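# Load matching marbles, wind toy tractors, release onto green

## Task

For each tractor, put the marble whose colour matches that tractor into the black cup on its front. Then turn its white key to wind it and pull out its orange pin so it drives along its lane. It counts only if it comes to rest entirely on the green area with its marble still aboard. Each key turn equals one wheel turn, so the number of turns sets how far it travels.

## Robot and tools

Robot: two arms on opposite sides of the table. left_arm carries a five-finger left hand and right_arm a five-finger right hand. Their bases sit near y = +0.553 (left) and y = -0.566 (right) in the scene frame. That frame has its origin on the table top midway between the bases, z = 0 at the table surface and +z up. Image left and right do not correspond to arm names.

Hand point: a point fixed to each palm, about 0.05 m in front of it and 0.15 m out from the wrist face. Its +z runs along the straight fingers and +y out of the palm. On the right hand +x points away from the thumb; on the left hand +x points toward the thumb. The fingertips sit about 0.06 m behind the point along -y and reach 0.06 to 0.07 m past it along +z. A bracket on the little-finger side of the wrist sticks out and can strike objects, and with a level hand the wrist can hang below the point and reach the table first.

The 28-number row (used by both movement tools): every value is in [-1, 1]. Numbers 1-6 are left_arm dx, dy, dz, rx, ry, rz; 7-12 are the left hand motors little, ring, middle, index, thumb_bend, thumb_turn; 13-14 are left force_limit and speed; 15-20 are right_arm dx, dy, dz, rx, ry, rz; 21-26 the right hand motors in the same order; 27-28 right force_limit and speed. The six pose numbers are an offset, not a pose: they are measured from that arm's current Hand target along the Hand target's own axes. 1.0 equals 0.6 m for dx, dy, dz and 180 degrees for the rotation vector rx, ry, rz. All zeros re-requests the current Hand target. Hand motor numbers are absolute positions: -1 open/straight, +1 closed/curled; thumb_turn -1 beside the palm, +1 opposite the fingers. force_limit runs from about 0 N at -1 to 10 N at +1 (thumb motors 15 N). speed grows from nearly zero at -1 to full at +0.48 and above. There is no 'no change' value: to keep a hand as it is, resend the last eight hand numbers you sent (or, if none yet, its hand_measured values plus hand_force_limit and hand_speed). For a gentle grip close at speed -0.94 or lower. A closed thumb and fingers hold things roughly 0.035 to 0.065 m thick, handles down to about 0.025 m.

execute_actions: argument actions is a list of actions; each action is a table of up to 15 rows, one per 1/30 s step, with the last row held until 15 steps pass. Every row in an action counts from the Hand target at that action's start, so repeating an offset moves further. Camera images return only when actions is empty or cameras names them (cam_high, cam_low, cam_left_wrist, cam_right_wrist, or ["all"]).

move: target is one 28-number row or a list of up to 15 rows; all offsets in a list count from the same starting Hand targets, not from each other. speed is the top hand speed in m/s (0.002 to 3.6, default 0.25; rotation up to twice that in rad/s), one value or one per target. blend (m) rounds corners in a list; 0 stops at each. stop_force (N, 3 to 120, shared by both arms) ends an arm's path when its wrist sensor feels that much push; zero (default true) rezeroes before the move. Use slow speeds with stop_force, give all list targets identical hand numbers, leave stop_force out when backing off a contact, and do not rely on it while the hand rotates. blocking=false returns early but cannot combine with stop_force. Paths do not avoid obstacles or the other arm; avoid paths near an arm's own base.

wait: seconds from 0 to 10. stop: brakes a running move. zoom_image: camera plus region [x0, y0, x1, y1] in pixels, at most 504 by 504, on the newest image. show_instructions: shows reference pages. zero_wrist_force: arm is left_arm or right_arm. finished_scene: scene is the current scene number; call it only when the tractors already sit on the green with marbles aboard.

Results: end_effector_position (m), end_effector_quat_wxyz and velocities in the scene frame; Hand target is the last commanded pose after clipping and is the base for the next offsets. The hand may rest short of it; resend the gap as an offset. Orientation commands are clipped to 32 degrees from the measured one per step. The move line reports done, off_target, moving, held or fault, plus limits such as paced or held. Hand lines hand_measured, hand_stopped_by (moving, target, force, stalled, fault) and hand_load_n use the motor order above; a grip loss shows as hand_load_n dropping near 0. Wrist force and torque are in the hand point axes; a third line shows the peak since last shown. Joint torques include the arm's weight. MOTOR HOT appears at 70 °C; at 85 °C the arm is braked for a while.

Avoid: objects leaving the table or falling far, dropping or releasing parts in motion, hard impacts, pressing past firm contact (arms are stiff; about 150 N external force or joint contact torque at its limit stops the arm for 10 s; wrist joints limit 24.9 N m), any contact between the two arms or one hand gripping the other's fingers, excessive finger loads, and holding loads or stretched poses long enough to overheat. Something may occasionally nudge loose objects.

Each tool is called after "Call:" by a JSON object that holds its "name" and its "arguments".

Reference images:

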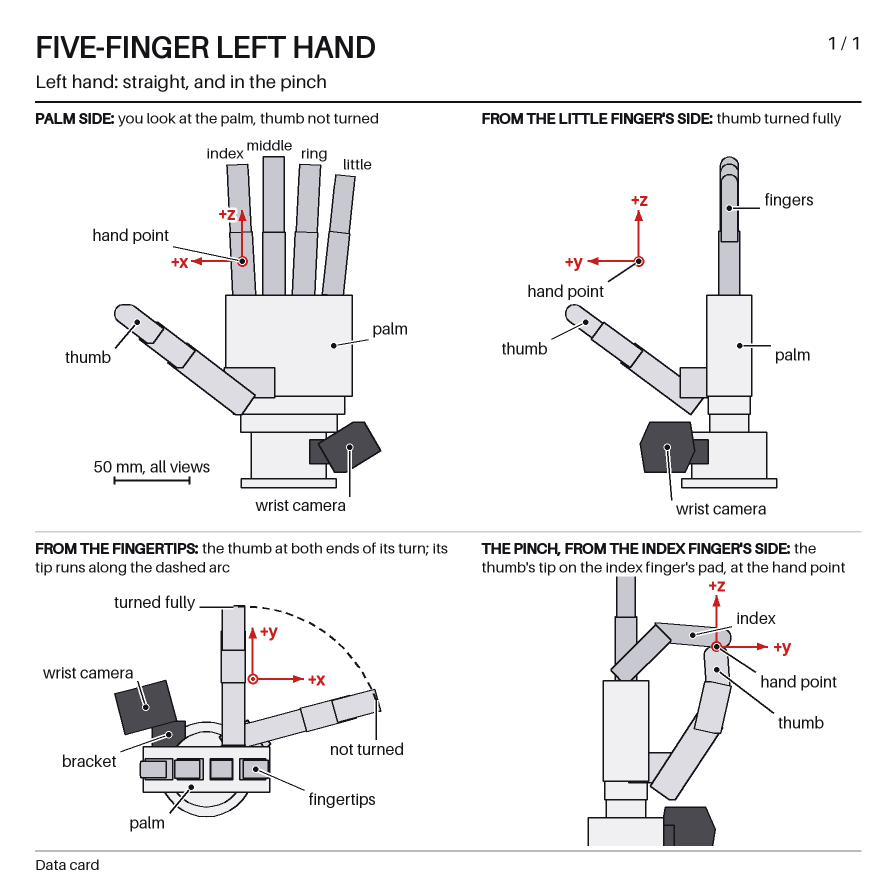

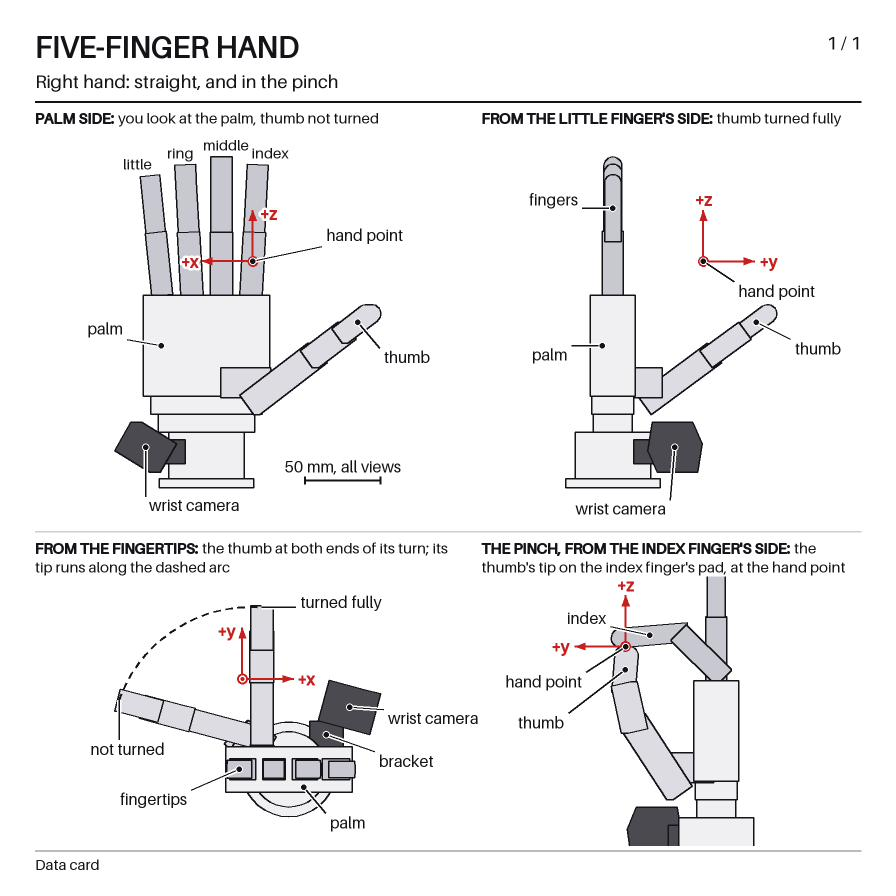

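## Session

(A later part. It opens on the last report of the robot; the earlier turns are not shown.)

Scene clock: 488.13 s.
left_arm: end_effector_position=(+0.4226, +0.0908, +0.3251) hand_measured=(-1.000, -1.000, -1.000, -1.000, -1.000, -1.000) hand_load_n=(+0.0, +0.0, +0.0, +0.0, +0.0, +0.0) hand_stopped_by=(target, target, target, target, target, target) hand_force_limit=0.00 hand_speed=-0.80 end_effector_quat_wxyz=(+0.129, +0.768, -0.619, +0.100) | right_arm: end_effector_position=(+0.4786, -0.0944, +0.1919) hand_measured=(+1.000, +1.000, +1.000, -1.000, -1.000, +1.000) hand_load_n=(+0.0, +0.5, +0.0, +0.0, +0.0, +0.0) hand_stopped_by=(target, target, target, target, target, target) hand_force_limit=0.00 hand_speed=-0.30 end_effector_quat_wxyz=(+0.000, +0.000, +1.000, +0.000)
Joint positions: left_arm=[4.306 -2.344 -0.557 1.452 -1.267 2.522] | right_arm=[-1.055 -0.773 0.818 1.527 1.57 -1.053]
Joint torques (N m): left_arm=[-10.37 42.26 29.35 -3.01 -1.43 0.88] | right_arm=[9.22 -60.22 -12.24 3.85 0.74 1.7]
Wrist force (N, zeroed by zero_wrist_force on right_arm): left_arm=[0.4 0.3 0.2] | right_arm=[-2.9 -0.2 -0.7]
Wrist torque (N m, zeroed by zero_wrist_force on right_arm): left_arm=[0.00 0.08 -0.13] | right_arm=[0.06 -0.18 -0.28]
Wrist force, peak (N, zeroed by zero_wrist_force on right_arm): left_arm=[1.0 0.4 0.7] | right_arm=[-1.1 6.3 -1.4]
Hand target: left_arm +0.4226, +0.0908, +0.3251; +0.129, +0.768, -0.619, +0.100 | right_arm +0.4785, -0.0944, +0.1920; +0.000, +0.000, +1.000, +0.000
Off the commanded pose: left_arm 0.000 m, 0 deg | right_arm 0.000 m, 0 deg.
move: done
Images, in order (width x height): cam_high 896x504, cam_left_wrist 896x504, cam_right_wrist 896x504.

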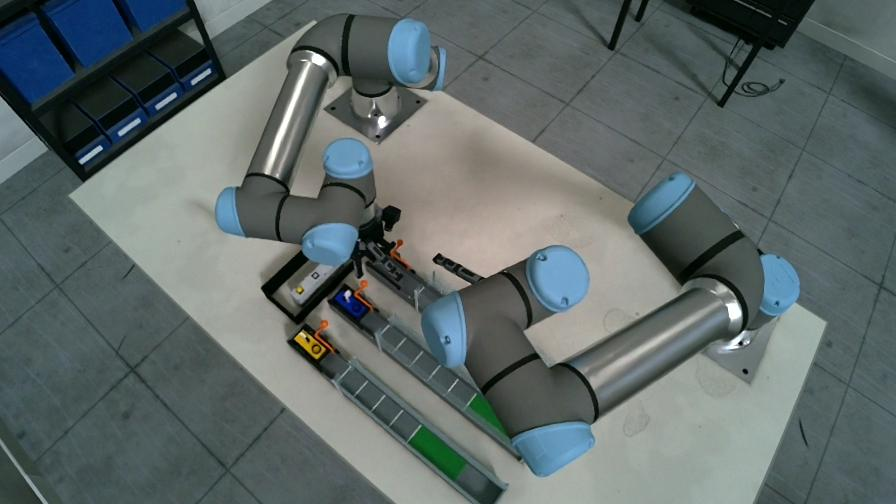

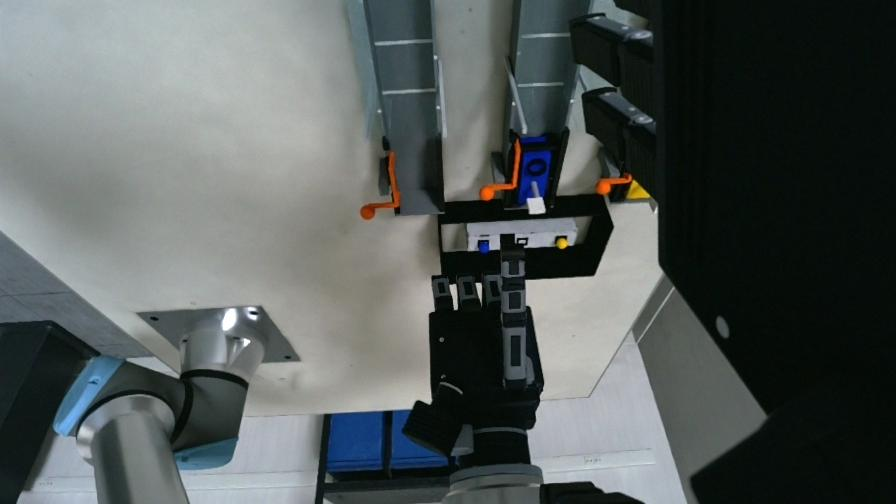

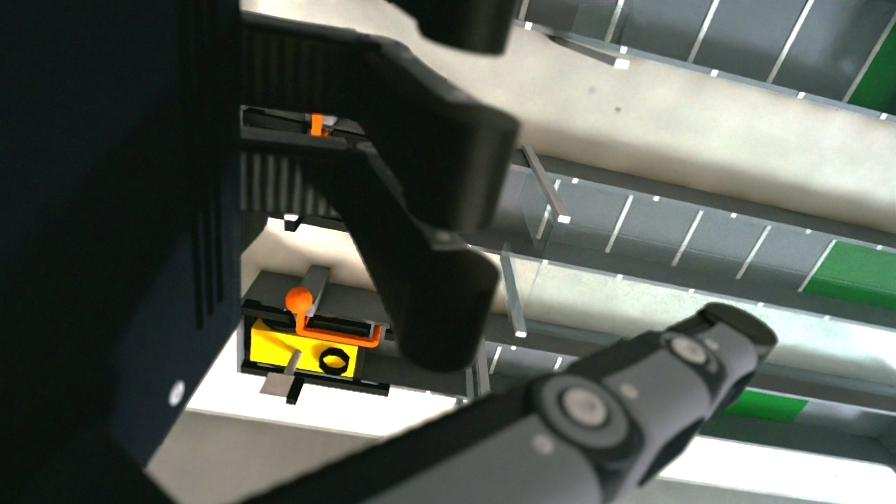

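Call:
{"name": "move", "arguments": {"target": [0,0,0,0,0,0,-1,-1,-1,-1,-1,-1,0,-0.8,0.2,0,0,0,0,0,1,1,1,-1,-1,1,0,-0.3], "speed": 0.2, "cameras": ["cam_left_wrist","cam_high","cam_right_wrist"]}}

Call:
{"name": "zoom_image", "arguments": {"camera": "cam_right_wrist", "region": [220, 200, 460, 440]}}

Call:
{"name": "zoom_image", "arguments": {"camera": "cam_high", "region": [335, 270, 375, 310]}}

Scene clock: 496.40 s.
left_arm: end_effector_position=(+0.4226, +0.0908, +0.3251) hand_measured=(-1.000, -1.000, -1.000, -1.000, -1.000, -1.000) hand_load_n=(+0.0, +0.0, +0.0, +0.0, +0.0, +0.0) hand_stopped_by=(target, target, target, target, target, target) hand_force_limit=0.00 hand_speed=-0.80 end_effector_quat_wxyz=(+0.129, +0.768, -0.619, +0.100) | right_arm: end_effector_position=(+0.3586, -0.0944, +0.1920) hand_measured=(+1.000, +1.000, +1.000, -1.000, -1.000, +1.000) hand_load_n=(+0.0, +0.0, +0.0, -0.5, +0.0, -0.5) hand_stopped_by=(target, target, target, target, target, target) hand_force_limit=0.00 hand_speed=-0.30 end_effector_quat_wxyz=(+0.000, +0.000, +1.000, +0.000)
Joint positions: left_arm=[4.306 -2.344 -0.557 1.452 -1.267 2.522] | right_arm=[-0.936 -1.008 1.212 1.366 1.57 -0.935]
Joint torques (N m): left_arm=[-9.98 42.64 28.6 -3.13 -1.33 0.85] | right_arm=[10.8 -51.9 -12.23 0.74 -1.82 1.6]
Wrist force (N, zeroed by zero_wrist_force on right_arm): left_arm=[1.0 0.7 0.4] | right_arm=[-3.2 -0.1 -0.6]
Wrist torque (N m, zeroed by zero_wrist_force on right_arm): left_arm=[0.05 0.01 -0.11] | right_arm=[0.06 -0.13 -0.32]
Wrist force, peak (N, zeroed by zero_wrist_force on right_arm): left_arm=[1.0 0.7 0.4] | right_arm=[-4.0 -0.4 -0.7]
Hand target: left_arm +0.4226, +0.0908, +0.3251; +0.129, +0.768, -0.619, +0.100 | right_arm +0.3585, -0.0944, +0.1920; +0.000, +0.000, +1.000, +0.000
Off the commanded pose: left_arm 0.000 m, 0 deg | right_arm 0.000 m, 0 deg.
move: done
Images, in order (width x height): cam_high 896x504, cam_left_wrist 896x504, cam_right_wrist 896x504.

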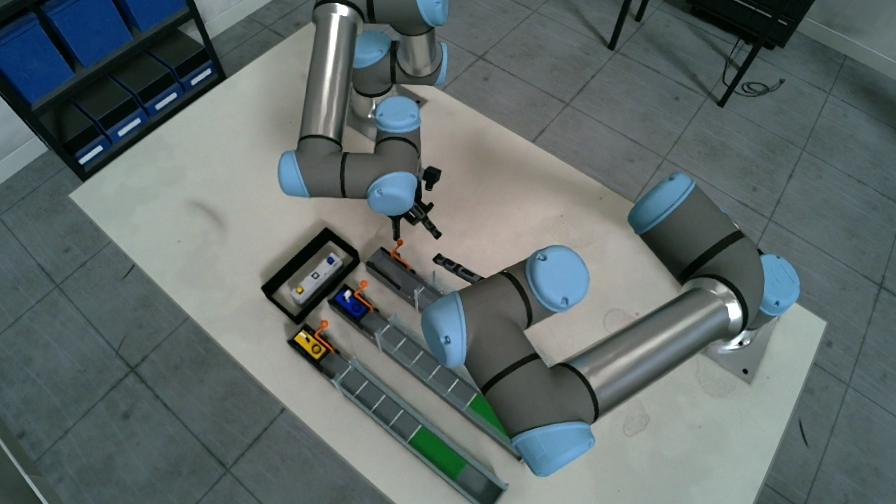

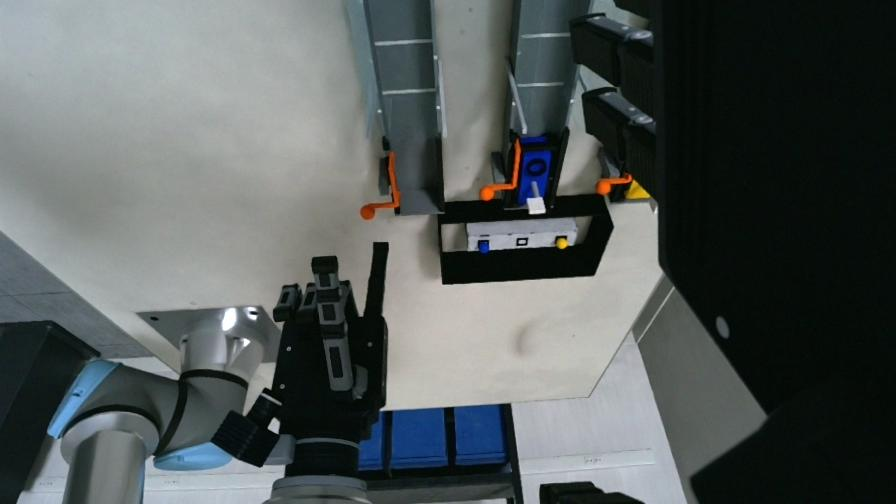

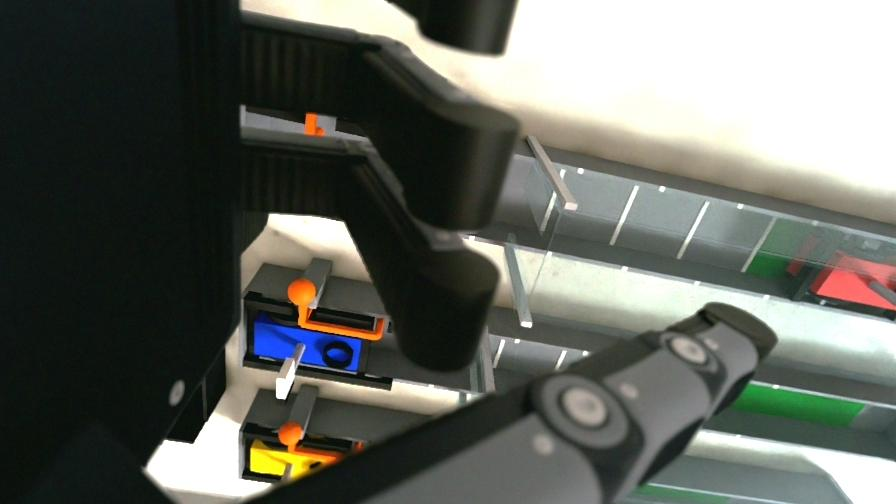

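Scaled by 2.100.

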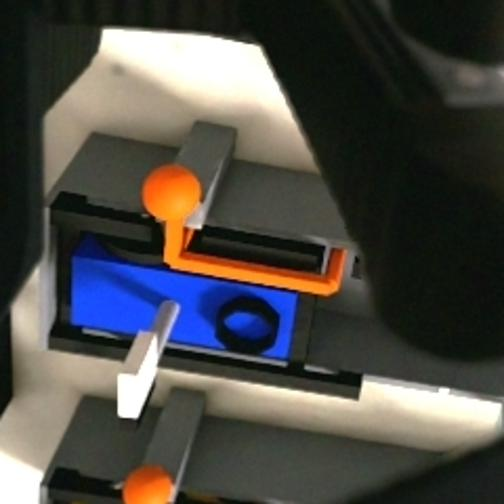

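Scaled by 12.600.

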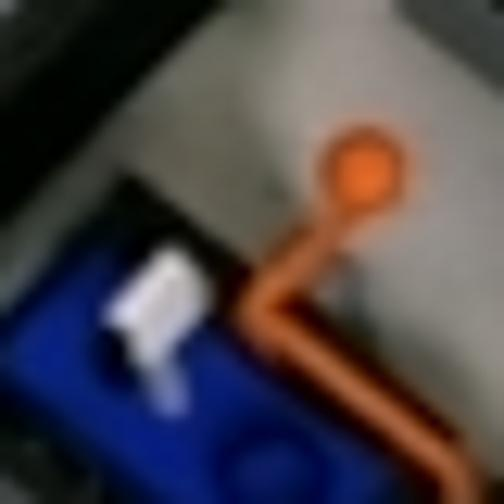

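Call:
{"name": "zoom_image", "arguments": {"camera": "cam_left_wrist", "region": [200, 220, 450, 500]}}

Call:
{"name": "zoom_image", "arguments": {"camera": "cam_high", "region": [360, 150, 460, 250]}}

Scaled by 1.800.

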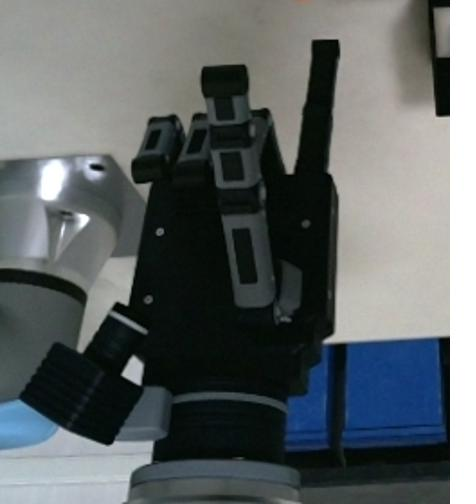

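Scaled by 5.040.

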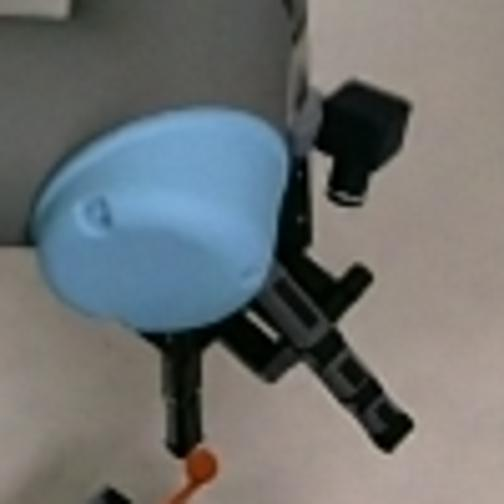

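Call:
{"name": "move", "arguments": {"target": [[0,0,0,0,0,0,-1,-1,-1,-1,-1,-1,0,-0.8,-0.2917,-0.0012,0.0333,0,0,0,1,1,1,-1,-1,1,0,-0.3],[0,0,0,0,0,0,-1,-1,-1,-1,-1,-1,0,-0.8,-0.2917,-0.0012,0.1,0,0,0,1,1,1,-1,-1,1,0,-0.3]], "speed": [0.2,0.08], "cameras": ["cam_left_wrist","cam_high"]}}

Call:
{"name": "zoom_image", "arguments": {"camera": "cam_high", "region": [335, 270, 375, 310]}}

Call:
{"name": "zoom_image", "arguments": {"camera": "cam_left_wrist", "region": [500, 150, 570, 220]}}

Call:
{"name": "zero_wrist_force", "arguments": {"arm": "right_arm"}}

Scene clock: 501.20 s.
left_arm: end_effector_position=(+0.4226, +0.0908, +0.3251) hand_measured=(-1.000, -1.000, -1.000, -1.000, -1.000, -1.000) hand_load_n=(+0.0, +0.0, +0.0, +0.0, +0.0, +0.0) hand_stopped_by=(target, target, target, target, target, target) hand_force_limit=0.00 hand_speed=-0.80 end_effector_quat_wxyz=(+0.129, +0.768, -0.619, +0.100) | right_arm: end_effector_position=(+0.5335, -0.0950, +0.1320) hand_measured=(+1.000, +1.000, +1.000, -1.000, -1.000, +1.000) hand_load_n=(+0.5, +0.0, +0.0, +0.0, +0.0, +0.0) hand_stopped_by=(target, target, target, target, target, target) hand_force_limit=0.00 hand_speed=-0.30 end_effector_quat_wxyz=(+0.000, +0.000, +1.000, +0.000)
Joint positions: left_arm=[4.306 -2.344 -0.557 1.452 -1.267 2.522] | right_arm=[-1.098 -0.616 0.683 1.505 1.57 -1.096]
Joint torques (N m): left_arm=[-9.76 42.76 29.39 -3.04 -1.28 0.66] | right_arm=[6.34 -39.73 -12.72 0.83 -1.71 0.46]
Wrist force (N, zeroed by zero_wrist_force on right_arm): left_arm=[0.8 0.7 0.4] | right_arm=[-3.2 -0.1 -0.6]
Wrist torque (N m, zeroed by zero_wrist_force on right_arm): left_arm=[0.05 0.03 -0.13] | right_arm=[0.07 -0.14 -0.19]
Wrist force, peak (N, zeroed by zero_wrist_force on right_arm): left_arm=[1.0 0.7 0.7] | right_arm=[-4.0 -0.4 -0.7]
Hand target: left_arm +0.4226, +0.0908, +0.3251; +0.129, +0.768, -0.619, +0.100 | right_arm +0.5335, -0.0950, +0.1319; +0.000, +0.000, +1.000, +0.000
Off the commanded pose: left_arm 0.000 m, 0 deg | right_arm 0.000 m, 0 deg.
move: done
Images, in order (width x height): cam_high 896x504, cam_left_wrist 896x504.

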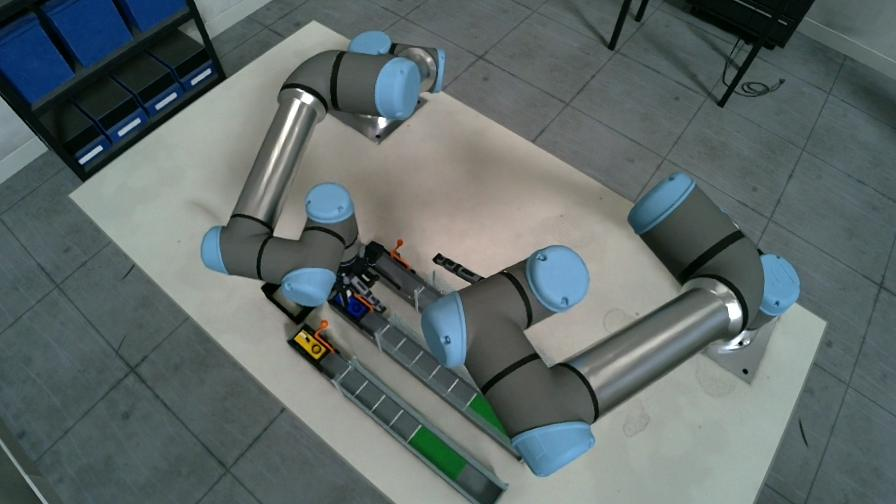

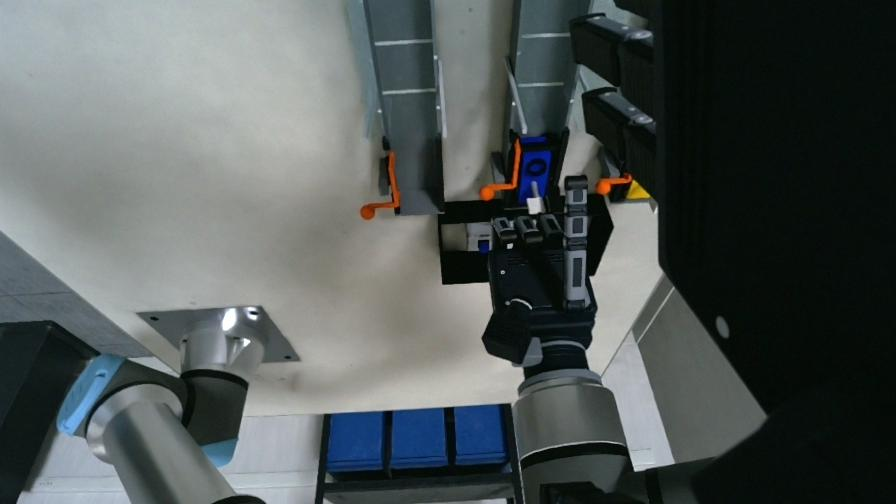

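Scaled by 12.600.

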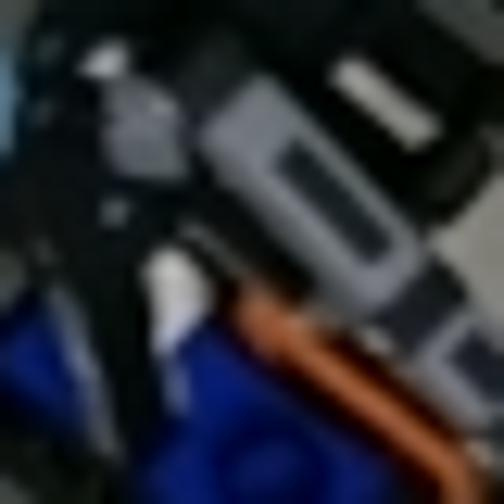

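Scaled by 7.200.

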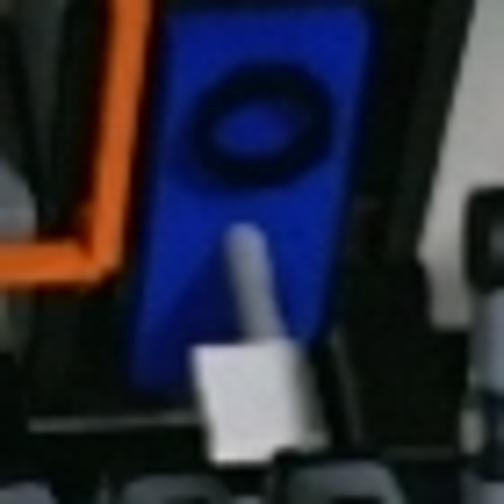

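Wrist force sensor zeroed.

Call:
{"name": "move", "arguments": {"target": [[0,0,0,0,0,0,-1,-1,-1,-1,-1,-1,0,-0.8,0,-0.014,0,0,0,0,1,1,1,-1,-1,1,0,-0.3],[0,0,0,0,0,0,-1,-1,-1,-1,-1,-1,0,-0.8,0,-0.01783,0,0,0,0,1,1,1,-1,-1,1,0,-0.3],[0,0,0,0,0,0,-1,-1,-1,-1,-1,-1,0,-0.8,0.001,-0.0215,0,0,0,0,1,1,1,-1,-1,1,0,-0.3],[0,0,0,0,0,0,-1,-1,-1,-1,-1,-1,0,-0.8,0.003,-0.02467,0,0,0,0,1,1,1,-1,-1,1,0,-0.3],[0,0,0,0,0,0,-1,-1,-1,-1,-1,-1,0,-0.8,0.00567,-0.02733,0,0,0,0,1,1,1,-1,-1,1,0,-0.3],[0,0,0,0,0,0,-1,-1,-1,-1,-1,-1,0,-0.8,0.00783,-0.02867,0,0,0,0,1,1,1,-1,-1,1,0,-0.3],[0,0,0,0,0,0,-1,-1,-1,-1,-1,-1,0,-0.8,0.007,-0.03567,0,0,0,0,1,1,1,-1,-1,1,0,-0.3],[0,0,0,0,0,0,-1,-1,-1,-1,-1,-1,0,-0.8,0.0085,-0.0415,0,0,0,0,1,1,1,-1,-1,1,0,-0.3],[0,0,0,0,0,0,-1,-1,-1,-1,-1,-1,0,-0.8,0.0125,-0.0415,0,0,0,0,1,1,1,-1,-1,1,0,-0.3],[0,0,0,0,0,0,-1,-1,-1,-1,-1,-1,0,-0.8,0.01633,-0.03983,0,0,0,0,1,1,1,-1,-1,1,0,-0.3],[0,0,0,0,0,0,-1,-1,-1,-1,-1,-1,0,-0.8,0.02,-0.038,0,0,0,0,1,1,1,-1,-1,1,0,-0.3],[0,0,0,0,0,0,-1,-1,-1,-1,-1,-1,0,-0.8,0.02317,-0.03517,0,0,0,0,1,1,1,-1,-1,1,0,-0.3],[0,0,0,0,0,0,-1,-1,-1,-1,-1,-1,0,-0.8,0.02583,-0.0325,0,0,0,0,1,1,1,-1,-1,1,0,-0.3],[0,0,0,0,0,0,-1,-1,-1,-1,-1,-1,0,-0.8,0.02683,-0.03083,0,0,0,0,1,1,1,-1,-1,1,0,-0.3]], "speed": 0.018, "blend": 0.001, "stop_force": 9, "cameras": ["cam_left_wrist","cam_high"]}}

Call:
{"name": "zoom_image", "arguments": {"camera": "cam_high", "region": [335, 270, 375, 310]}}

Call:
{"name": "zoom_image", "arguments": {"camera": "cam_left_wrist", "region": [500, 150, 570, 220]}}

Scene clock: 505.13 s.
left_arm: end_effector_position=(+0.4226, +0.0908, +0.3251) hand_measured=(-1.000, -1.000, -1.000, -1.000, -1.000, -1.000) hand_load_n=(+0.0, +0.0, +0.0, +0.0, +0.0, +0.0) hand_stopped_by=(target, target, target, target, target, target) hand_force_limit=0.00 hand_speed=-0.80 end_effector_quat_wxyz=(+0.129, +0.768, -0.619, +0.100) | right_arm: end_effector_position=(+0.5174, -0.1135, +0.1319) hand_measured=(+1.000, +1.000, +1.000, -1.000, -1.000, +1.000) hand_load_n=(+0.0, +0.0, +0.0, +0.5, -0.5, +0.0) hand_stopped_by=(target, target, target, target, target, target) hand_force_limit=0.00 hand_speed=-0.30 end_effector_quat_wxyz=(+0.000, +0.000, +1.000, +0.000)
Joint positions: left_arm=[4.306 -2.344 -0.557 1.452 -1.267 2.522] | right_arm=[-1.113 -0.7 0.839 1.432 1.57 -1.111]
Joint torques (N m): left_arm=[-9.3 42.67 27.95 -3.02 -1.39 0.66] | right_arm=[12.64 -56.02 -21.58 1.39 0.09 1.43]
Wrist force (N, zeroed by zero_wrist_force on right_arm): left_arm=[0.7 0.4 0.3] | right_arm=[-2.3 -4.3 -0.5]
Wrist torque (N m, zeroed by zero_wrist_force on right_arm): left_arm=[0.01 0.05 -0.12] | right_arm=[0.13 -0.12 -0.27]
Wrist force, peak (N, zeroed by zero_wrist_force on right_arm): left_arm=[0.9 1.0 0.7] | right_arm=[-6.2 -5.3 -0.5]
Hand target: left_arm +0.4226, +0.0908, +0.3251; +0.129, +0.768, -0.619, +0.100 | right_arm +0.5174, -0.1135, +0.1319; +0.000, +0.000, +1.000, +0.000
Off the commanded pose: left_arm 0.000 m, 0 deg | right_arm 0.000 m, 0 deg.
move: done; blend cut to 0.0008 m at target 5, 0.0008 m at target 6, 0.0006 m at target 13
Images, in order (width x height): cam_high 896x504, cam_left_wrist 896x504.

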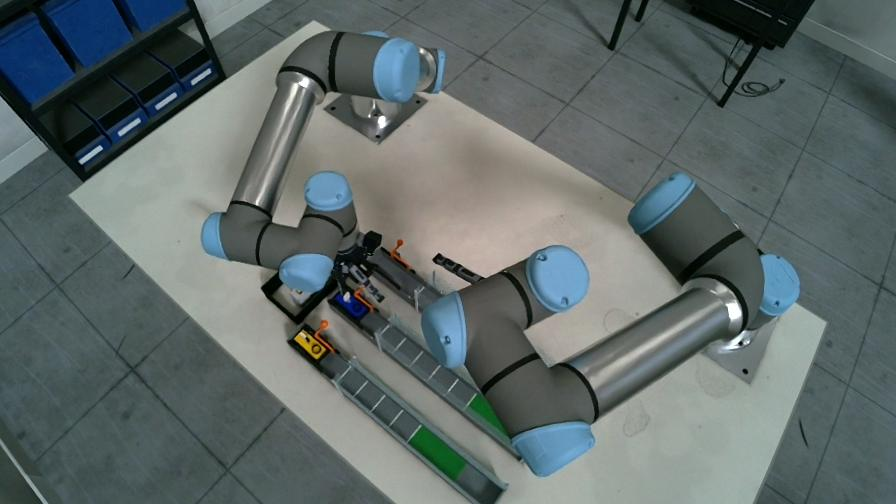

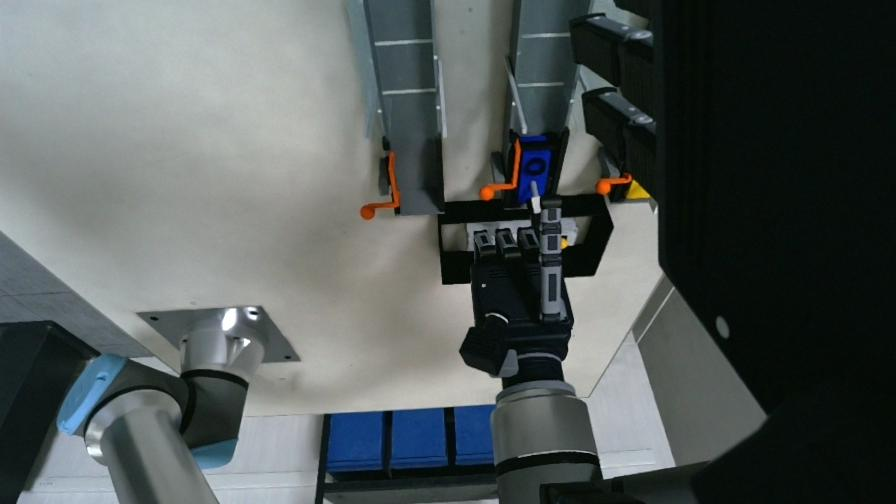

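Scaled by 12.600.

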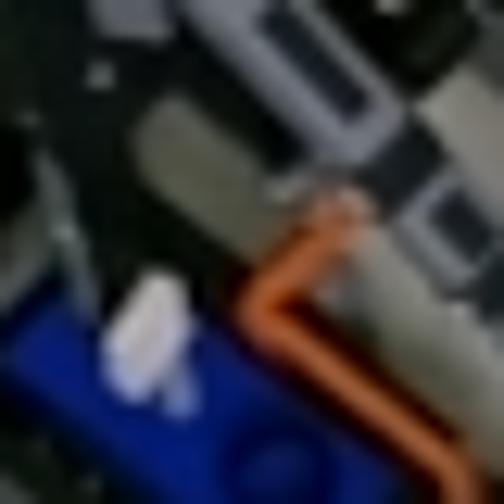

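Scaled by 7.200.

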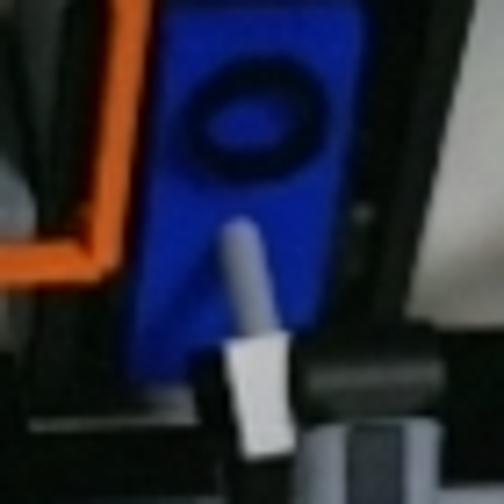

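Call:
{"name": "move", "arguments": {"target": [[0,0,0,0,0,0,-1,-1,-1,-1,-1,-1,0,-0.8,0,-0.0175,0,0,0,0,1,1,1,-1,-1,1,0,-0.3],[0,0,0,0,0,0,-1,-1,-1,-1,-1,-1,0,-0.8,0,-0.0175,-0.05,0,0,0,1,1,1,-1,-1,1,0,-0.3],[0,0,0,0,0,0,-1,-1,-1,-1,-1,-1,0,-0.8,-0.02683,0.03083,-0.05,0,0,0,1,1,1,-1,-1,1,0,-0.3],[0,0,0,0,0,0,-1,-1,-1,-1,-1,-1,0,-0.8,-0.02683,0.03083,0,0,0,0,1,1,1,-1,-1,1,0,-0.3]], "speed": 0.09, "blend": 0.003}}

Call:
{"name": "zero_wrist_force", "arguments": {"arm": "right_arm"}}

Call:
{"name": "move", "arguments": {"target": [[0,0,0,0,0,0,-1,-1,-1,-1,-1,-1,0,-0.8,0,-0.014,0,0,0,0,1,1,1,-1,-1,1,0,-0.3],[0,0,0,0,0,0,-1,-1,-1,-1,-1,-1,0,-0.8,0,-0.01783,0,0,0,0,1,1,1,-1,-1,1,0,-0.3],[0,0,0,0,0,0,-1,-1,-1,-1,-1,-1,0,-0.8,0.001,-0.0215,0,0,0,0,1,1,1,-1,-1,1,0,-0.3],[0,0,0,0,0,0,-1,-1,-1,-1,-1,-1,0,-0.8,0.003,-0.02467,0,0,0,0,1,1,1,-1,-1,1,0,-0.3],[0,0,0,0,0,0,-1,-1,-1,-1,-1,-1,0,-0.8,0.00567,-0.02733,0,0,0,0,1,1,1,-1,-1,1,0,-0.3],[0,0,0,0,0,0,-1,-1,-1,-1,-1,-1,0,-0.8,0.00783,-0.02867,0,0,0,0,1,1,1,-1,-1,1,0,-0.3],[0,0,0,0,0,0,-1,-1,-1,-1,-1,-1,0,-0.8,0.007,-0.03567,0,0,0,0,1,1,1,-1,-1,1,0,-0.3],[0,0,0,0,0,0,-1,-1,-1,-1,-1,-1,0,-0.8,0.0085,-0.0415,0,0,0,0,1,1,1,-1,-1,1,0,-0.3],[0,0,0,0,0,0,-1,-1,-1,-1,-1,-1,0,-0.8,0.0125,-0.0415,0,0,0,0,1,1,1,-1,-1,1,0,-0.3],[0,0,0,0,0,0,-1,-1,-1,-1,-1,-1,0,-0.8,0.01633,-0.03983,0,0,0,0,1,1,1,-1,-1,1,0,-0.3],[0,0,0,0,0,0,-1,-1,-1,-1,-1,-1,0,-0.8,0.02,-0.038,0,0,0,0,1,1,1,-1,-1,1,0,-0.3],[0,0,0,0,0,0,-1,-1,-1,-1,-1,-1,0,-0.8,0.02317,-0.03517,0,0,0,0,1,1,1,-1,-1,1,0,-0.3],[0,0,0,0,0,0,-1,-1,-1,-1,-1,-1,0,-0.8,0.02583,-0.0325,0,0,0,0,1,1,1,-1,-1,1,0,-0.3],[0,0,0,0,0,0,-1,-1,-1,-1,-1,-1,0,-0.8,0.02683,-0.03083,0,0,0,0,1,1,1,-1,-1,1,0,-0.3]], "speed": 0.02, "blend": 0.001, "stop_force": 9, "cameras": ["cam_left_wrist","cam_high"]}}

Call:
{"name": "zoom_image", "arguments": {"camera": "cam_high", "region": [335, 270, 375, 310]}}

Call:
{"name": "zoom_image", "arguments": {"camera": "cam_left_wrist", "region": [500, 150, 570, 220]}}

Scene clock: 508.17 s.
left_arm: end_effector_position=(+0.4226, +0.0908, +0.3251) hand_measured=(-1.000, -1.000, -1.000, -1.000, -1.000, -1.000) hand_load_n=(+0.5, +0.0, +0.0, +0.0, -0.5, +0.0) hand_stopped_by=(target, target, target, target, target, target) hand_force_limit=0.00 hand_speed=-0.80 end_effector_quat_wxyz=(+0.129, +0.768, -0.619, +0.100) | right_arm: end_effector_position=(+0.5335, -0.0950, +0.1320) hand_measured=(+1.000, +1.000, +1.000, -1.000, -1.000, +1.000) hand_load_n=(+0.0, +0.5, +0.0, -1.0, +0.0, +0.0) hand_stopped_by=(target, target, target, target, target, target) hand_force_limit=0.00 hand_speed=-0.30 end_effector_quat_wxyz=(+0.000, +0.000, +1.000, +0.000)
Joint positions: left_arm=[4.306 -2.344 -0.557 1.452 -1.267 2.522] | right_arm=[-1.098 -0.616 0.683 1.505 1.57 -1.096]
Joint torques (N m): left_arm=[-9.76 43.1 28.18 -3.08 -1.22 0.48] | right_arm=[8.53 -38.38 -11.64 0.95 0.05 1.54]
Wrist force (N, zeroed by zero_wrist_force on right_arm): left_arm=[0.8 0.7 0.6] | right_arm=[0.0 0.4 -0.2]
Wrist torque (N m, zeroed by zero_wrist_force on right_arm): left_arm=[0.05 0.03 -0.12] | right_arm=[-0.03 0.00 -0.11]
Wrist force, peak (N, zeroed by zero_wrist_force on right_arm): left_arm=[0.9 0.7 0.6] | right_arm=[-2.6 -4.5 -0.2]
Hand target: left_arm +0.4226, +0.0908, +0.3251; +0.129, +0.768, -0.619, +0.100 | right_arm +0.5335, -0.0950, +0.1319; +0.000, +0.000, +1.000, +0.000
Off the commanded pose: left_arm 0.000 m, 0 deg | right_arm 0.000 m, 0 deg.
move: done

Wrist force sensor zeroed.

Scene clock: 511.03 s.
left_arm: end_effector_position=(+0.4226, +0.0908, +0.3251) hand_measured=(-1.000, -1.000, -1.000, -1.000, -1.000, -1.000) hand_load_n=(+0.0, +0.0, +0.0, +0.0, +0.0, +0.5) hand_stopped_by=(target, target, target, target, target, target) hand_force_limit=0.00 hand_speed=-0.80 end_effector_quat_wxyz=(+0.129, +0.768, -0.619, +0.100) | right_arm: end_effector_position=(+0.5174, -0.1135, +0.1319) hand_measured=(+1.000, +1.000, +1.000, -1.000, -1.000, +1.000) hand_load_n=(+0.5, +0.0, +0.0, +0.5, +0.0, +0.0) hand_stopped_by=(target, target, target, target, target, target) hand_force_limit=0.00 hand_speed=-0.30 end_effector_quat_wxyz=(+0.000, +0.000, +1.000, +0.000)
Joint positions: left_arm=[4.306 -2.344 -0.557 1.452 -1.267 2.522] | right_arm=[-1.113 -0.7 0.839 1.432 1.57 -1.111]
Joint torques (N m): left_arm=[-9.23 43.43 28.2 -3.01 -1.24 0.49] | right_arm=[11.16 -61.32 -12.46 0.9 -0.21 1.45]
Wrist force (N, zeroed by zero_wrist_force on right_arm): left_arm=[0.6 0.7 0.5] | right_arm=[-1.9 -4.4 0.3]
Wrist torque (N m, zeroed by zero_wrist_force on right_arm): left_arm=[0.05 0.06 -0.13] | right_arm=[0.15 -0.11 -0.13]
Wrist force, peak (N, zeroed by zero_wrist_force on right_arm): left_arm=[1.1 0.6 0.5] | right_arm=[-6.4 -5.8 0.1]
Hand target: left_arm +0.4226, +0.0908, +0.3251; +0.129, +0.768, -0.619, +0.100 | right_arm +0.5174, -0.1135, +0.1319; +0.000, +0.000, +1.000, +0.000
Off the commanded pose: left_arm 0.000 m, 0 deg | right_arm 0.000 m, 0 deg.
move: done; blend cut to 0.0008 m at target 5, 0.0008 m at target 6, 0.0006 m at target 13
Images, in order (width x height): cam_high 896x504, cam_left_wrist 896x504.

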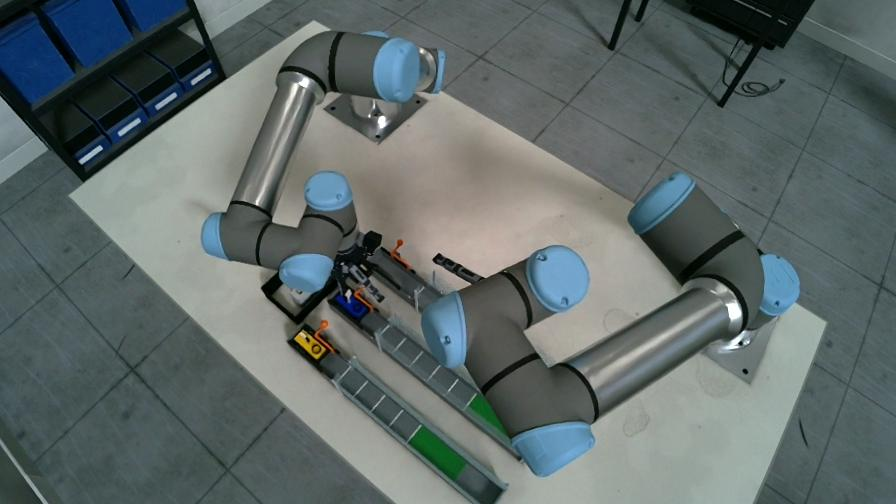

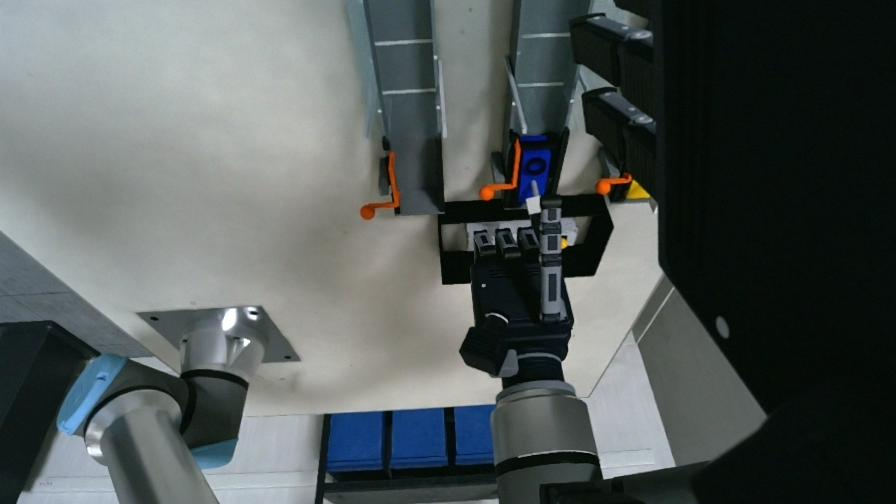

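Scaled by 12.600.

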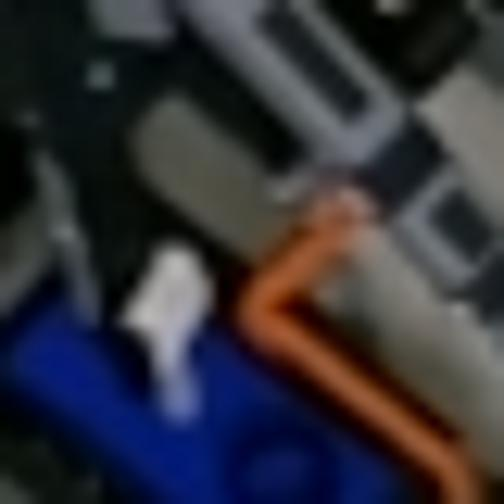

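Scaled by 7.200.

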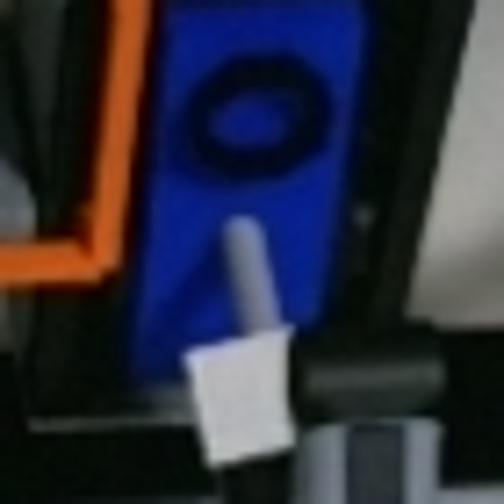

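Call:
{"name": "move", "arguments": {"target": [[0,0,0,0,0,0,-1,-1,-1,-1,-1,-1,0,-0.8,0,-0.0175,0,0,0,0,1,1,1,-1,-1,1,0,-0.3],[0,0,0,0,0,0,-1,-1,-1,-1,-1,-1,0,-0.8,0,-0.0175,-0.05,0,0,0,1,1,1,-1,-1,1,0,-0.3],[0,0,0,0,0,0,-1,-1,-1,-1,-1,-1,0,-0.8,-0.02683,0.03083,-0.05,0,0,0,1,1,1,-1,-1,1,0,-0.3],[0,0,0,0,0,0,-1,-1,-1,-1,-1,-1,0,-0.8,-0.02683,0.03083,0,0,0,0,1,1,1,-1,-1,1,0,-0.3]], "speed": 0.1, "blend": 0.003}}

Call:
{"name": "zero_wrist_force", "arguments": {"arm": "right_arm"}}

Call:
{"name": "move", "arguments": {"target": [[0,0,0,0,0,0,-1,-1,-1,-1,-1,-1,0,-0.8,0,-0.014,0,0,0,0,1,1,1,-1,-1,1,0,-0.3],[0,0,0,0,0,0,-1,-1,-1,-1,-1,-1,0,-0.8,0,-0.01783,0,0,0,0,1,1,1,-1,-1,1,0,-0.3],[0,0,0,0,0,0,-1,-1,-1,-1,-1,-1,0,-0.8,0.001,-0.0215,0,0,0,0,1,1,1,-1,-1,1,0,-0.3],[0,0,0,0,0,0,-1,-1,-1,-1,-1,-1,0,-0.8,0.003,-0.02467,0,0,0,0,1,1,1,-1,-1,1,0,-0.3],[0,0,0,0,0,0,-1,-1,-1,-1,-1,-1,0,-0.8,0.00567,-0.02733,0,0,0,0,1,1,1,-1,-1,1,0,-0.3],[0,0,0,0,0,0,-1,-1,-1,-1,-1,-1,0,-0.8,0.00783,-0.02867,0,0,0,0,1,1,1,-1,-1,1,0,-0.3],[0,0,0,0,0,0,-1,-1,-1,-1,-1,-1,0,-0.8,0.007,-0.03567,0,0,0,0,1,1,1,-1,-1,1,0,-0.3],[0,0,0,0,0,0,-1,-1,-1,-1,-1,-1,0,-0.8,0.0085,-0.0415,0,0,0,0,1,1,1,-1,-1,1,0,-0.3],[0,0,0,0,0,0,-1,-1,-1,-1,-1,-1,0,-0.8,0.0125,-0.0415,0,0,0,0,1,1,1,-1,-1,1,0,-0.3],[0,0,0,0,0,0,-1,-1,-1,-1,-1,-1,0,-0.8,0.01633,-0.03983,0,0,0,0,1,1,1,-1,-1,1,0,-0.3],[0,0,0,0,0,0,-1,-1,-1,-1,-1,-1,0,-0.8,0.02,-0.038,0,0,0,0,1,1,1,-1,-1,1,0,-0.3],[0,0,0,0,0,0,-1,-1,-1,-1,-1,-1,0,-0.8,0.02317,-0.03517,0,0,0,0,1,1,1,-1,-1,1,0,-0.3],[0,0,0,0,0,0,-1,-1,-1,-1,-1,-1,0,-0.8,0.02583,-0.0325,0,0,0,0,1,1,1,-1,-1,1,0,-0.3],[0,0,0,0,0,0,-1,-1,-1,-1,-1,-1,0,-0.8,0.02683,-0.03083,0,0,0,0,1,1,1,-1,-1,1,0,-0.3]], "speed": 0.022, "blend": 0.001, "stop_force": 10}}

Scene clock: 513.40 s.
left_arm: end_effector_position=(+0.4226, +0.0908, +0.3251) hand_measured=(-1.000, -1.000, -1.000, -1.000, -1.000, -1.000) hand_load_n=(+0.0, +0.0, +0.0, +0.0, +0.0, +0.0) hand_stopped_by=(target, target, target, target, target, target) hand_force_limit=0.00 hand_speed=-0.80 end_effector_quat_wxyz=(+0.129, +0.768, -0.619, +0.100) | right_arm: end_effector_position=(+0.5335, -0.0950, +0.1320) hand_measured=(+1.000, +1.000, +1.000, -1.000, -1.000, +1.000) hand_load_n=(+0.0, +0.0, +0.0, -1.0, +0.0, +0.0) hand_stopped_by=(target, target, target, target, target, target) hand_force_limit=0.00 hand_speed=-0.30 end_effector_quat_wxyz=(+0.000, +0.000, +1.000, +0.000)
Joint positions: left_arm=[4.306 -2.344 -0.557 1.452 -1.267 2.522] | right_arm=[-1.098 -0.616 0.683 1.505 1.57 -1.096]
Joint torques (N m): left_arm=[-9.91 43.3 28.35 -2.93 -1.16 0.51] | right_arm=[9.15 -37.38 -12.67 0.8 0.67 1.74]
Wrist force (N, zeroed by zero_wrist_force on right_arm): left_arm=[0.9 0.6 0.5] | right_arm=[0.1 -0.1 -0.1]
Wrist torque (N m, zeroed by zero_wrist_force on right_arm): left_arm=[0.02 0.02 -0.11] | right_arm=[-0.01 -0.02 0.00]
Wrist force, peak (N, zeroed by zero_wrist_force on right_arm): left_arm=[1.0 0.5 0.7] | right_arm=[-2.3 -4.5 0.5]
Hand target: left_arm +0.4226, +0.0908, +0.3251; +0.129, +0.768, -0.619, +0.100 | right_arm +0.5335, -0.0950, +0.1319; +0.000, +0.000, +1.000, +0.000
Off the commanded pose: left_arm 0.000 m, 0 deg | right_arm 0.000 m, 0 deg.
move: done

Wrist force sensor zeroed.

Scene clock: 516.10 s.
left_arm: end_effector_position=(+0.4226, +0.0908, +0.3251) hand_measured=(-1.000, -1.000, -1.000, -1.000, -1.000, -1.000) hand_load_n=(+0.0, +0.0, +0.0, +0.0, +0.0, +0.0) hand_stopped_by=(target, target, target, target, target, target) hand_force_limit=0.00 hand_speed=-0.80 end_effector_quat_wxyz=(+0.129, +0.768, -0.619, +0.100) | right_arm: end_effector_position=(+0.5174, -0.1135, +0.1319) hand_measured=(+1.000, +1.000, +1.000, -1.000, -1.000, +1.000) hand_load_n=(+0.0, +0.0, +0.0, +0.5, +0.0, +0.0) hand_stopped_by=(target, target, target, target, target, target) hand_force_limit=0.00 hand_speed=-0.30 end_effector_quat_wxyz=(+0.000, +0.000, +1.000, +0.000)
Joint positions: left_arm=[4.306 -2.344 -0.557 1.452 -1.267 2.522] | right_arm=[-1.113 -0.7 0.839 1.432 1.57 -1.111]
Joint torques (N m): left_arm=[-9.4 42.77 28.14 -2.88 -1.09 0.48] | right_arm=[12.37 -62.32 -11.62 1.1 0.31 1.5]
Wrist force (N, zeroed by zero_wrist_force on right_arm): left_arm=[0.8 0.6 0.2] | right_arm=[-2.8 -4.5 0.4]
Wrist torque (N m, zeroed by zero_wrist_force on right_arm): left_arm=[0.04 0.03 -0.12] | right_arm=[0.14 -0.08 -0.18]
Wrist force, peak (N, zeroed by zero_wrist_force on right_arm): left_arm=[0.9 0.8 0.7] | right_arm=[-6.0 -5.9 -0.1]
Hand target: left_arm +0.4226, +0.0908, +0.3251; +0.129, +0.768, -0.619, +0.100 | right_arm +0.5174, -0.1135, +0.1319; +0.000, +0.000, +1.000, +0.000
Off the commanded pose: left_arm 0.000 m, 0 deg | right_arm 0.000 m, 0 deg.
move: done; blend cut to 0.0008 m at target 5, 0.0008 m at target 6, 0.0006 m at target 13

Call:
{"name": "move", "arguments": {"target": [[0,0,0,0,0,0,-1,-1,-1,-1,-1,-1,0,-0.8,0,-0.0175,0,0,0,0,1,1,1,-1,-1,1,0,-0.3],[0,0,0,0,0,0,-1,-1,-1,-1,-1,-1,0,-0.8,0,-0.0175,-0.05,0,0,0,1,1,1,-1,-1,1,0,-0.3],[0,0,0,0,0,0,-1,-1,-1,-1,-1,-1,0,-0.8,-0.02683,0.03083,-0.05,0,0,0,1,1,1,-1,-1,1,0,-0.3],[0,0,0,0,0,0,-1,-1,-1,-1,-1,-1,0,-0.8,-0.02683,0.03083,0,0,0,0,1,1,1,-1,-1,1,0,-0.3]], "speed": 0.1, "blend": 0.003}}

Call:
{"name": "zero_wrist_force", "arguments": {"arm": "right_arm"}}

Call:
{"name": "move", "arguments": {"target": [[0,0,0,0,0,0,-1,-1,-1,-1,-1,-1,0,-0.8,0,-0.014,0,0,0,0,1,1,1,-1,-1,1,0,-0.3],[0,0,0,0,0,0,-1,-1,-1,-1,-1,-1,0,-0.8,0,-0.01783,0,0,0,0,1,1,1,-1,-1,1,0,-0.3],[0,0,0,0,0,0,-1,-1,-1,-1,-1,-1,0,-0.8,0.001,-0.0215,0,0,0,0,1,1,1,-1,-1,1,0,-0.3],[0,0,0,0,0,0,-1,-1,-1,-1,-1,-1,0,-0.8,0.003,-0.02467,0,0,0,0,1,1,1,-1,-1,1,0,-0.3],[0,0,0,0,0,0,-1,-1,-1,-1,-1,-1,0,-0.8,0.00567,-0.02733,0,0,0,0,1,1,1,-1,-1,1,0,-0.3],[0,0,0,0,0,0,-1,-1,-1,-1,-1,-1,0,-0.8,0.00783,-0.02867,0,0,0,0,1,1,1,-1,-1,1,0,-0.3],[0,0,0,0,0,0,-1,-1,-1,-1,-1,-1,0,-0.8,0.007,-0.03567,0,0,0,0,1,1,1,-1,-1,1,0,-0.3],[0,0,0,0,0,0,-1,-1,-1,-1,-1,-1,0,-0.8,0.0085,-0.0415,0,0,0,0,1,1,1,-1,-1,1,0,-0.3],[0,0,0,0,0,0,-1,-1,-1,-1,-1,-1,0,-0.8,0.0125,-0.0415,0,0,0,0,1,1,1,-1,-1,1,0,-0.3],[0,0,0,0,0,0,-1,-1,-1,-1,-1,-1,0,-0.8,0.01633,-0.03983,0,0,0,0,1,1,1,-1,-1,1,0,-0.3],[0,0,0,0,0,0,-1,-1,-1,-1,-1,-1,0,-0.8,0.02,-0.038,0,0,0,0,1,1,1,-1,-1,1,0,-0.3],[0,0,0,0,0,0,-1,-1,-1,-1,-1,-1,0,-0.8,0.02317,-0.03517,0,0,0,0,1,1,1,-1,-1,1,0,-0.3],[0,0,0,0,0,0,-1,-1,-1,-1,-1,-1,0,-0.8,0.02583,-0.0325,0,0,0,0,1,1,1,-1,-1,1,0,-0.3],[0,0,0,0,0,0,-1,-1,-1,-1,-1,-1,0,-0.8,0.02683,-0.03083,0,0,0,0,1,1,1,-1,-1,1,0,-0.3]], "speed": 0.022, "blend": 0.001, "stop_force": 10, "cameras": ["cam_left_wrist","cam_high"]}}

Scene clock: 521.63 s.
left_arm: end_effector_position=(+0.4226, +0.0908, +0.3251) hand_measured=(-1.000, -1.000, -1.000, -1.000, -1.000, -1.000) hand_load_n=(+0.0, +0.0, +0.0, +0.0, +0.0, +0.0) hand_stopped_by=(target, target, target, target, target, target) hand_force_limit=0.00 hand_speed=-0.80 end_effector_quat_wxyz=(+0.129, +0.768, -0.619, +0.100) | right_arm: end_effector_position=(+0.5335, -0.0950, +0.1320) hand_measured=(+1.000, +1.000, +1.000, -1.000, -1.000, +1.000) hand_load_n=(+0.0, +0.0, +0.0, -1.0, +0.0, +0.0) hand_stopped_by=(target, target, target, target, target, target) hand_force_limit=0.00 hand_speed=-0.30 end_effector_quat_wxyz=(+0.000, +0.000, +1.000, +0.000)
Joint positions: left_arm=[4.306 -2.344 -0.557 1.452 -1.267 2.522] | right_arm=[-1.098 -0.616 0.683 1.505 1.57 -1.096]
Joint torques (N m): left_arm=[-9.06 43.2 28.25 -2.87 -1.18 0.31] | right_arm=[9.12 -38.28 -8.93 1.02 0.64 1.51]
Wrist force (N, zeroed by zero_wrist_force on right_arm): left_arm=[0.7 0.5 0.6] | right_arm=[-0.1 0.3 0.1]
Wrist torque (N m, zeroed by zero_wrist_force on right_arm): left_arm=[0.01 0.05 -0.13] | right_arm=[0.02 0.01 0.01]
Wrist force, peak (N, zeroed by zero_wrist_force on right_arm): left_arm=[1.1 0.7 0.5] | right_arm=[-2.7 -4.9 0.8]
Hand target: left_arm +0.4226, +0.0908, +0.3251; +0.129, +0.768, -0.619, +0.100 | right_arm +0.5335, -0.0950, +0.1319; +0.000, +0.000, +1.000, +0.000
Off the commanded pose: left_arm 0.000 m, 0 deg | right_arm 0.000 m, 0 deg.
move: done

Wrist force sensor zeroed.

Scene clock: 524.33 s.
left_arm: end_effector_position=(+0.4226, +0.0908, +0.3251) hand_measured=(-1.000, -1.000, -1.000, -1.000, -1.000, -1.000) hand_load_n=(+0.0, +0.0, +0.0, +0.0, +0.0, +0.0) hand_stopped_by=(target, target, target, target, target, target) hand_force_limit=0.00 hand_speed=-0.80 end_effector_quat_wxyz=(+0.129, +0.768, -0.619, +0.100) | right_arm: end_effector_position=(+0.5174, -0.1135, +0.1319) hand_measured=(+1.000, +1.000, +1.000, -1.000, -1.000, +1.000) hand_load_n=(+0.0, +0.0, +0.0, +1.0, +0.0, +0.0) hand_stopped_by=(target, target, target, target, target, target) hand_force_limit=0.00 hand_speed=-0.30 end_effector_quat_wxyz=(+0.000, +0.000, +1.000, +0.000)
Joint positions: left_arm=[4.306 -2.344 -0.557 1.452 -1.267 2.522] | right_arm=[-1.113 -0.7 0.839 1.432 1.57 -1.111]
Joint torques (N m): left_arm=[-9.54 43.09 27.92 -2.79 -0.99 0.34] | right_arm=[12 -61.76 -11.4 1 0.24 1.25]
Wrist force (N, zeroed by zero_wrist_force on right_arm): left_arm=[0.6 0.7 0.5] | right_arm=[-2.4 -5.0 0.3]
Wrist torque (N m, zeroed by zero_wrist_force on right_arm): left_arm=[0.04 0.08 -0.14] | right_arm=[0.11 -0.10 -0.17]
Wrist force, peak (N, zeroed by zero_wrist_force on right_arm): left_arm=[1.1 0.7 0.7] | right_arm=[-6.0 -6.7 0.1]
Hand target: left_arm +0.4226, +0.0908, +0.3251; +0.129, +0.768, -0.619, +0.100 | right_arm +0.5174, -0.1135, +0.1319; +0.000, +0.000, +1.000, +0.000
Off the commanded pose: left_arm 0.000 m, 0 deg | right_arm 0.000 m, 0 deg.
move: done; blend cut to 0.0008 m at target 5, 0.0008 m at target 6, 0.0006 m at target 13
Images, in order (width x height): cam_high 896x504, cam_left_wrist 896x504.

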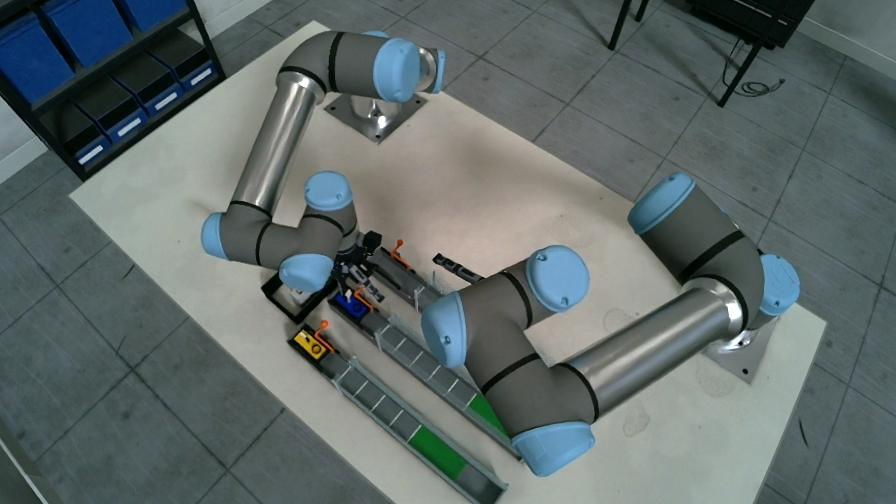

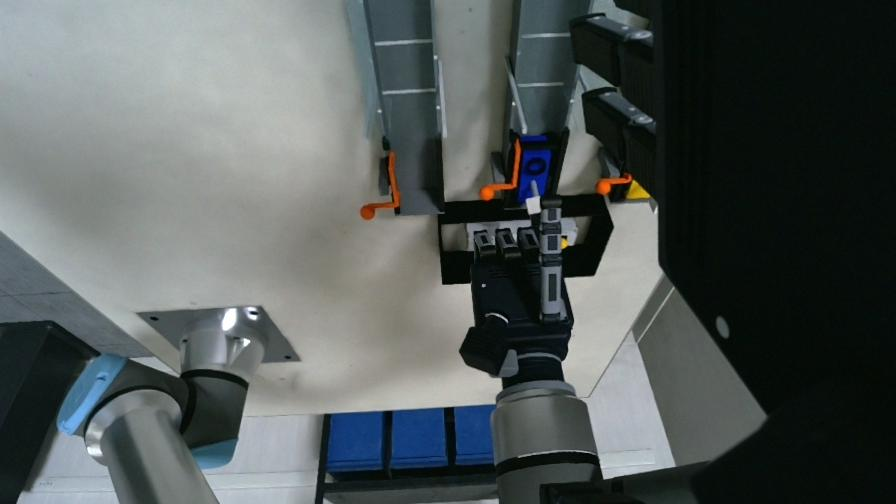

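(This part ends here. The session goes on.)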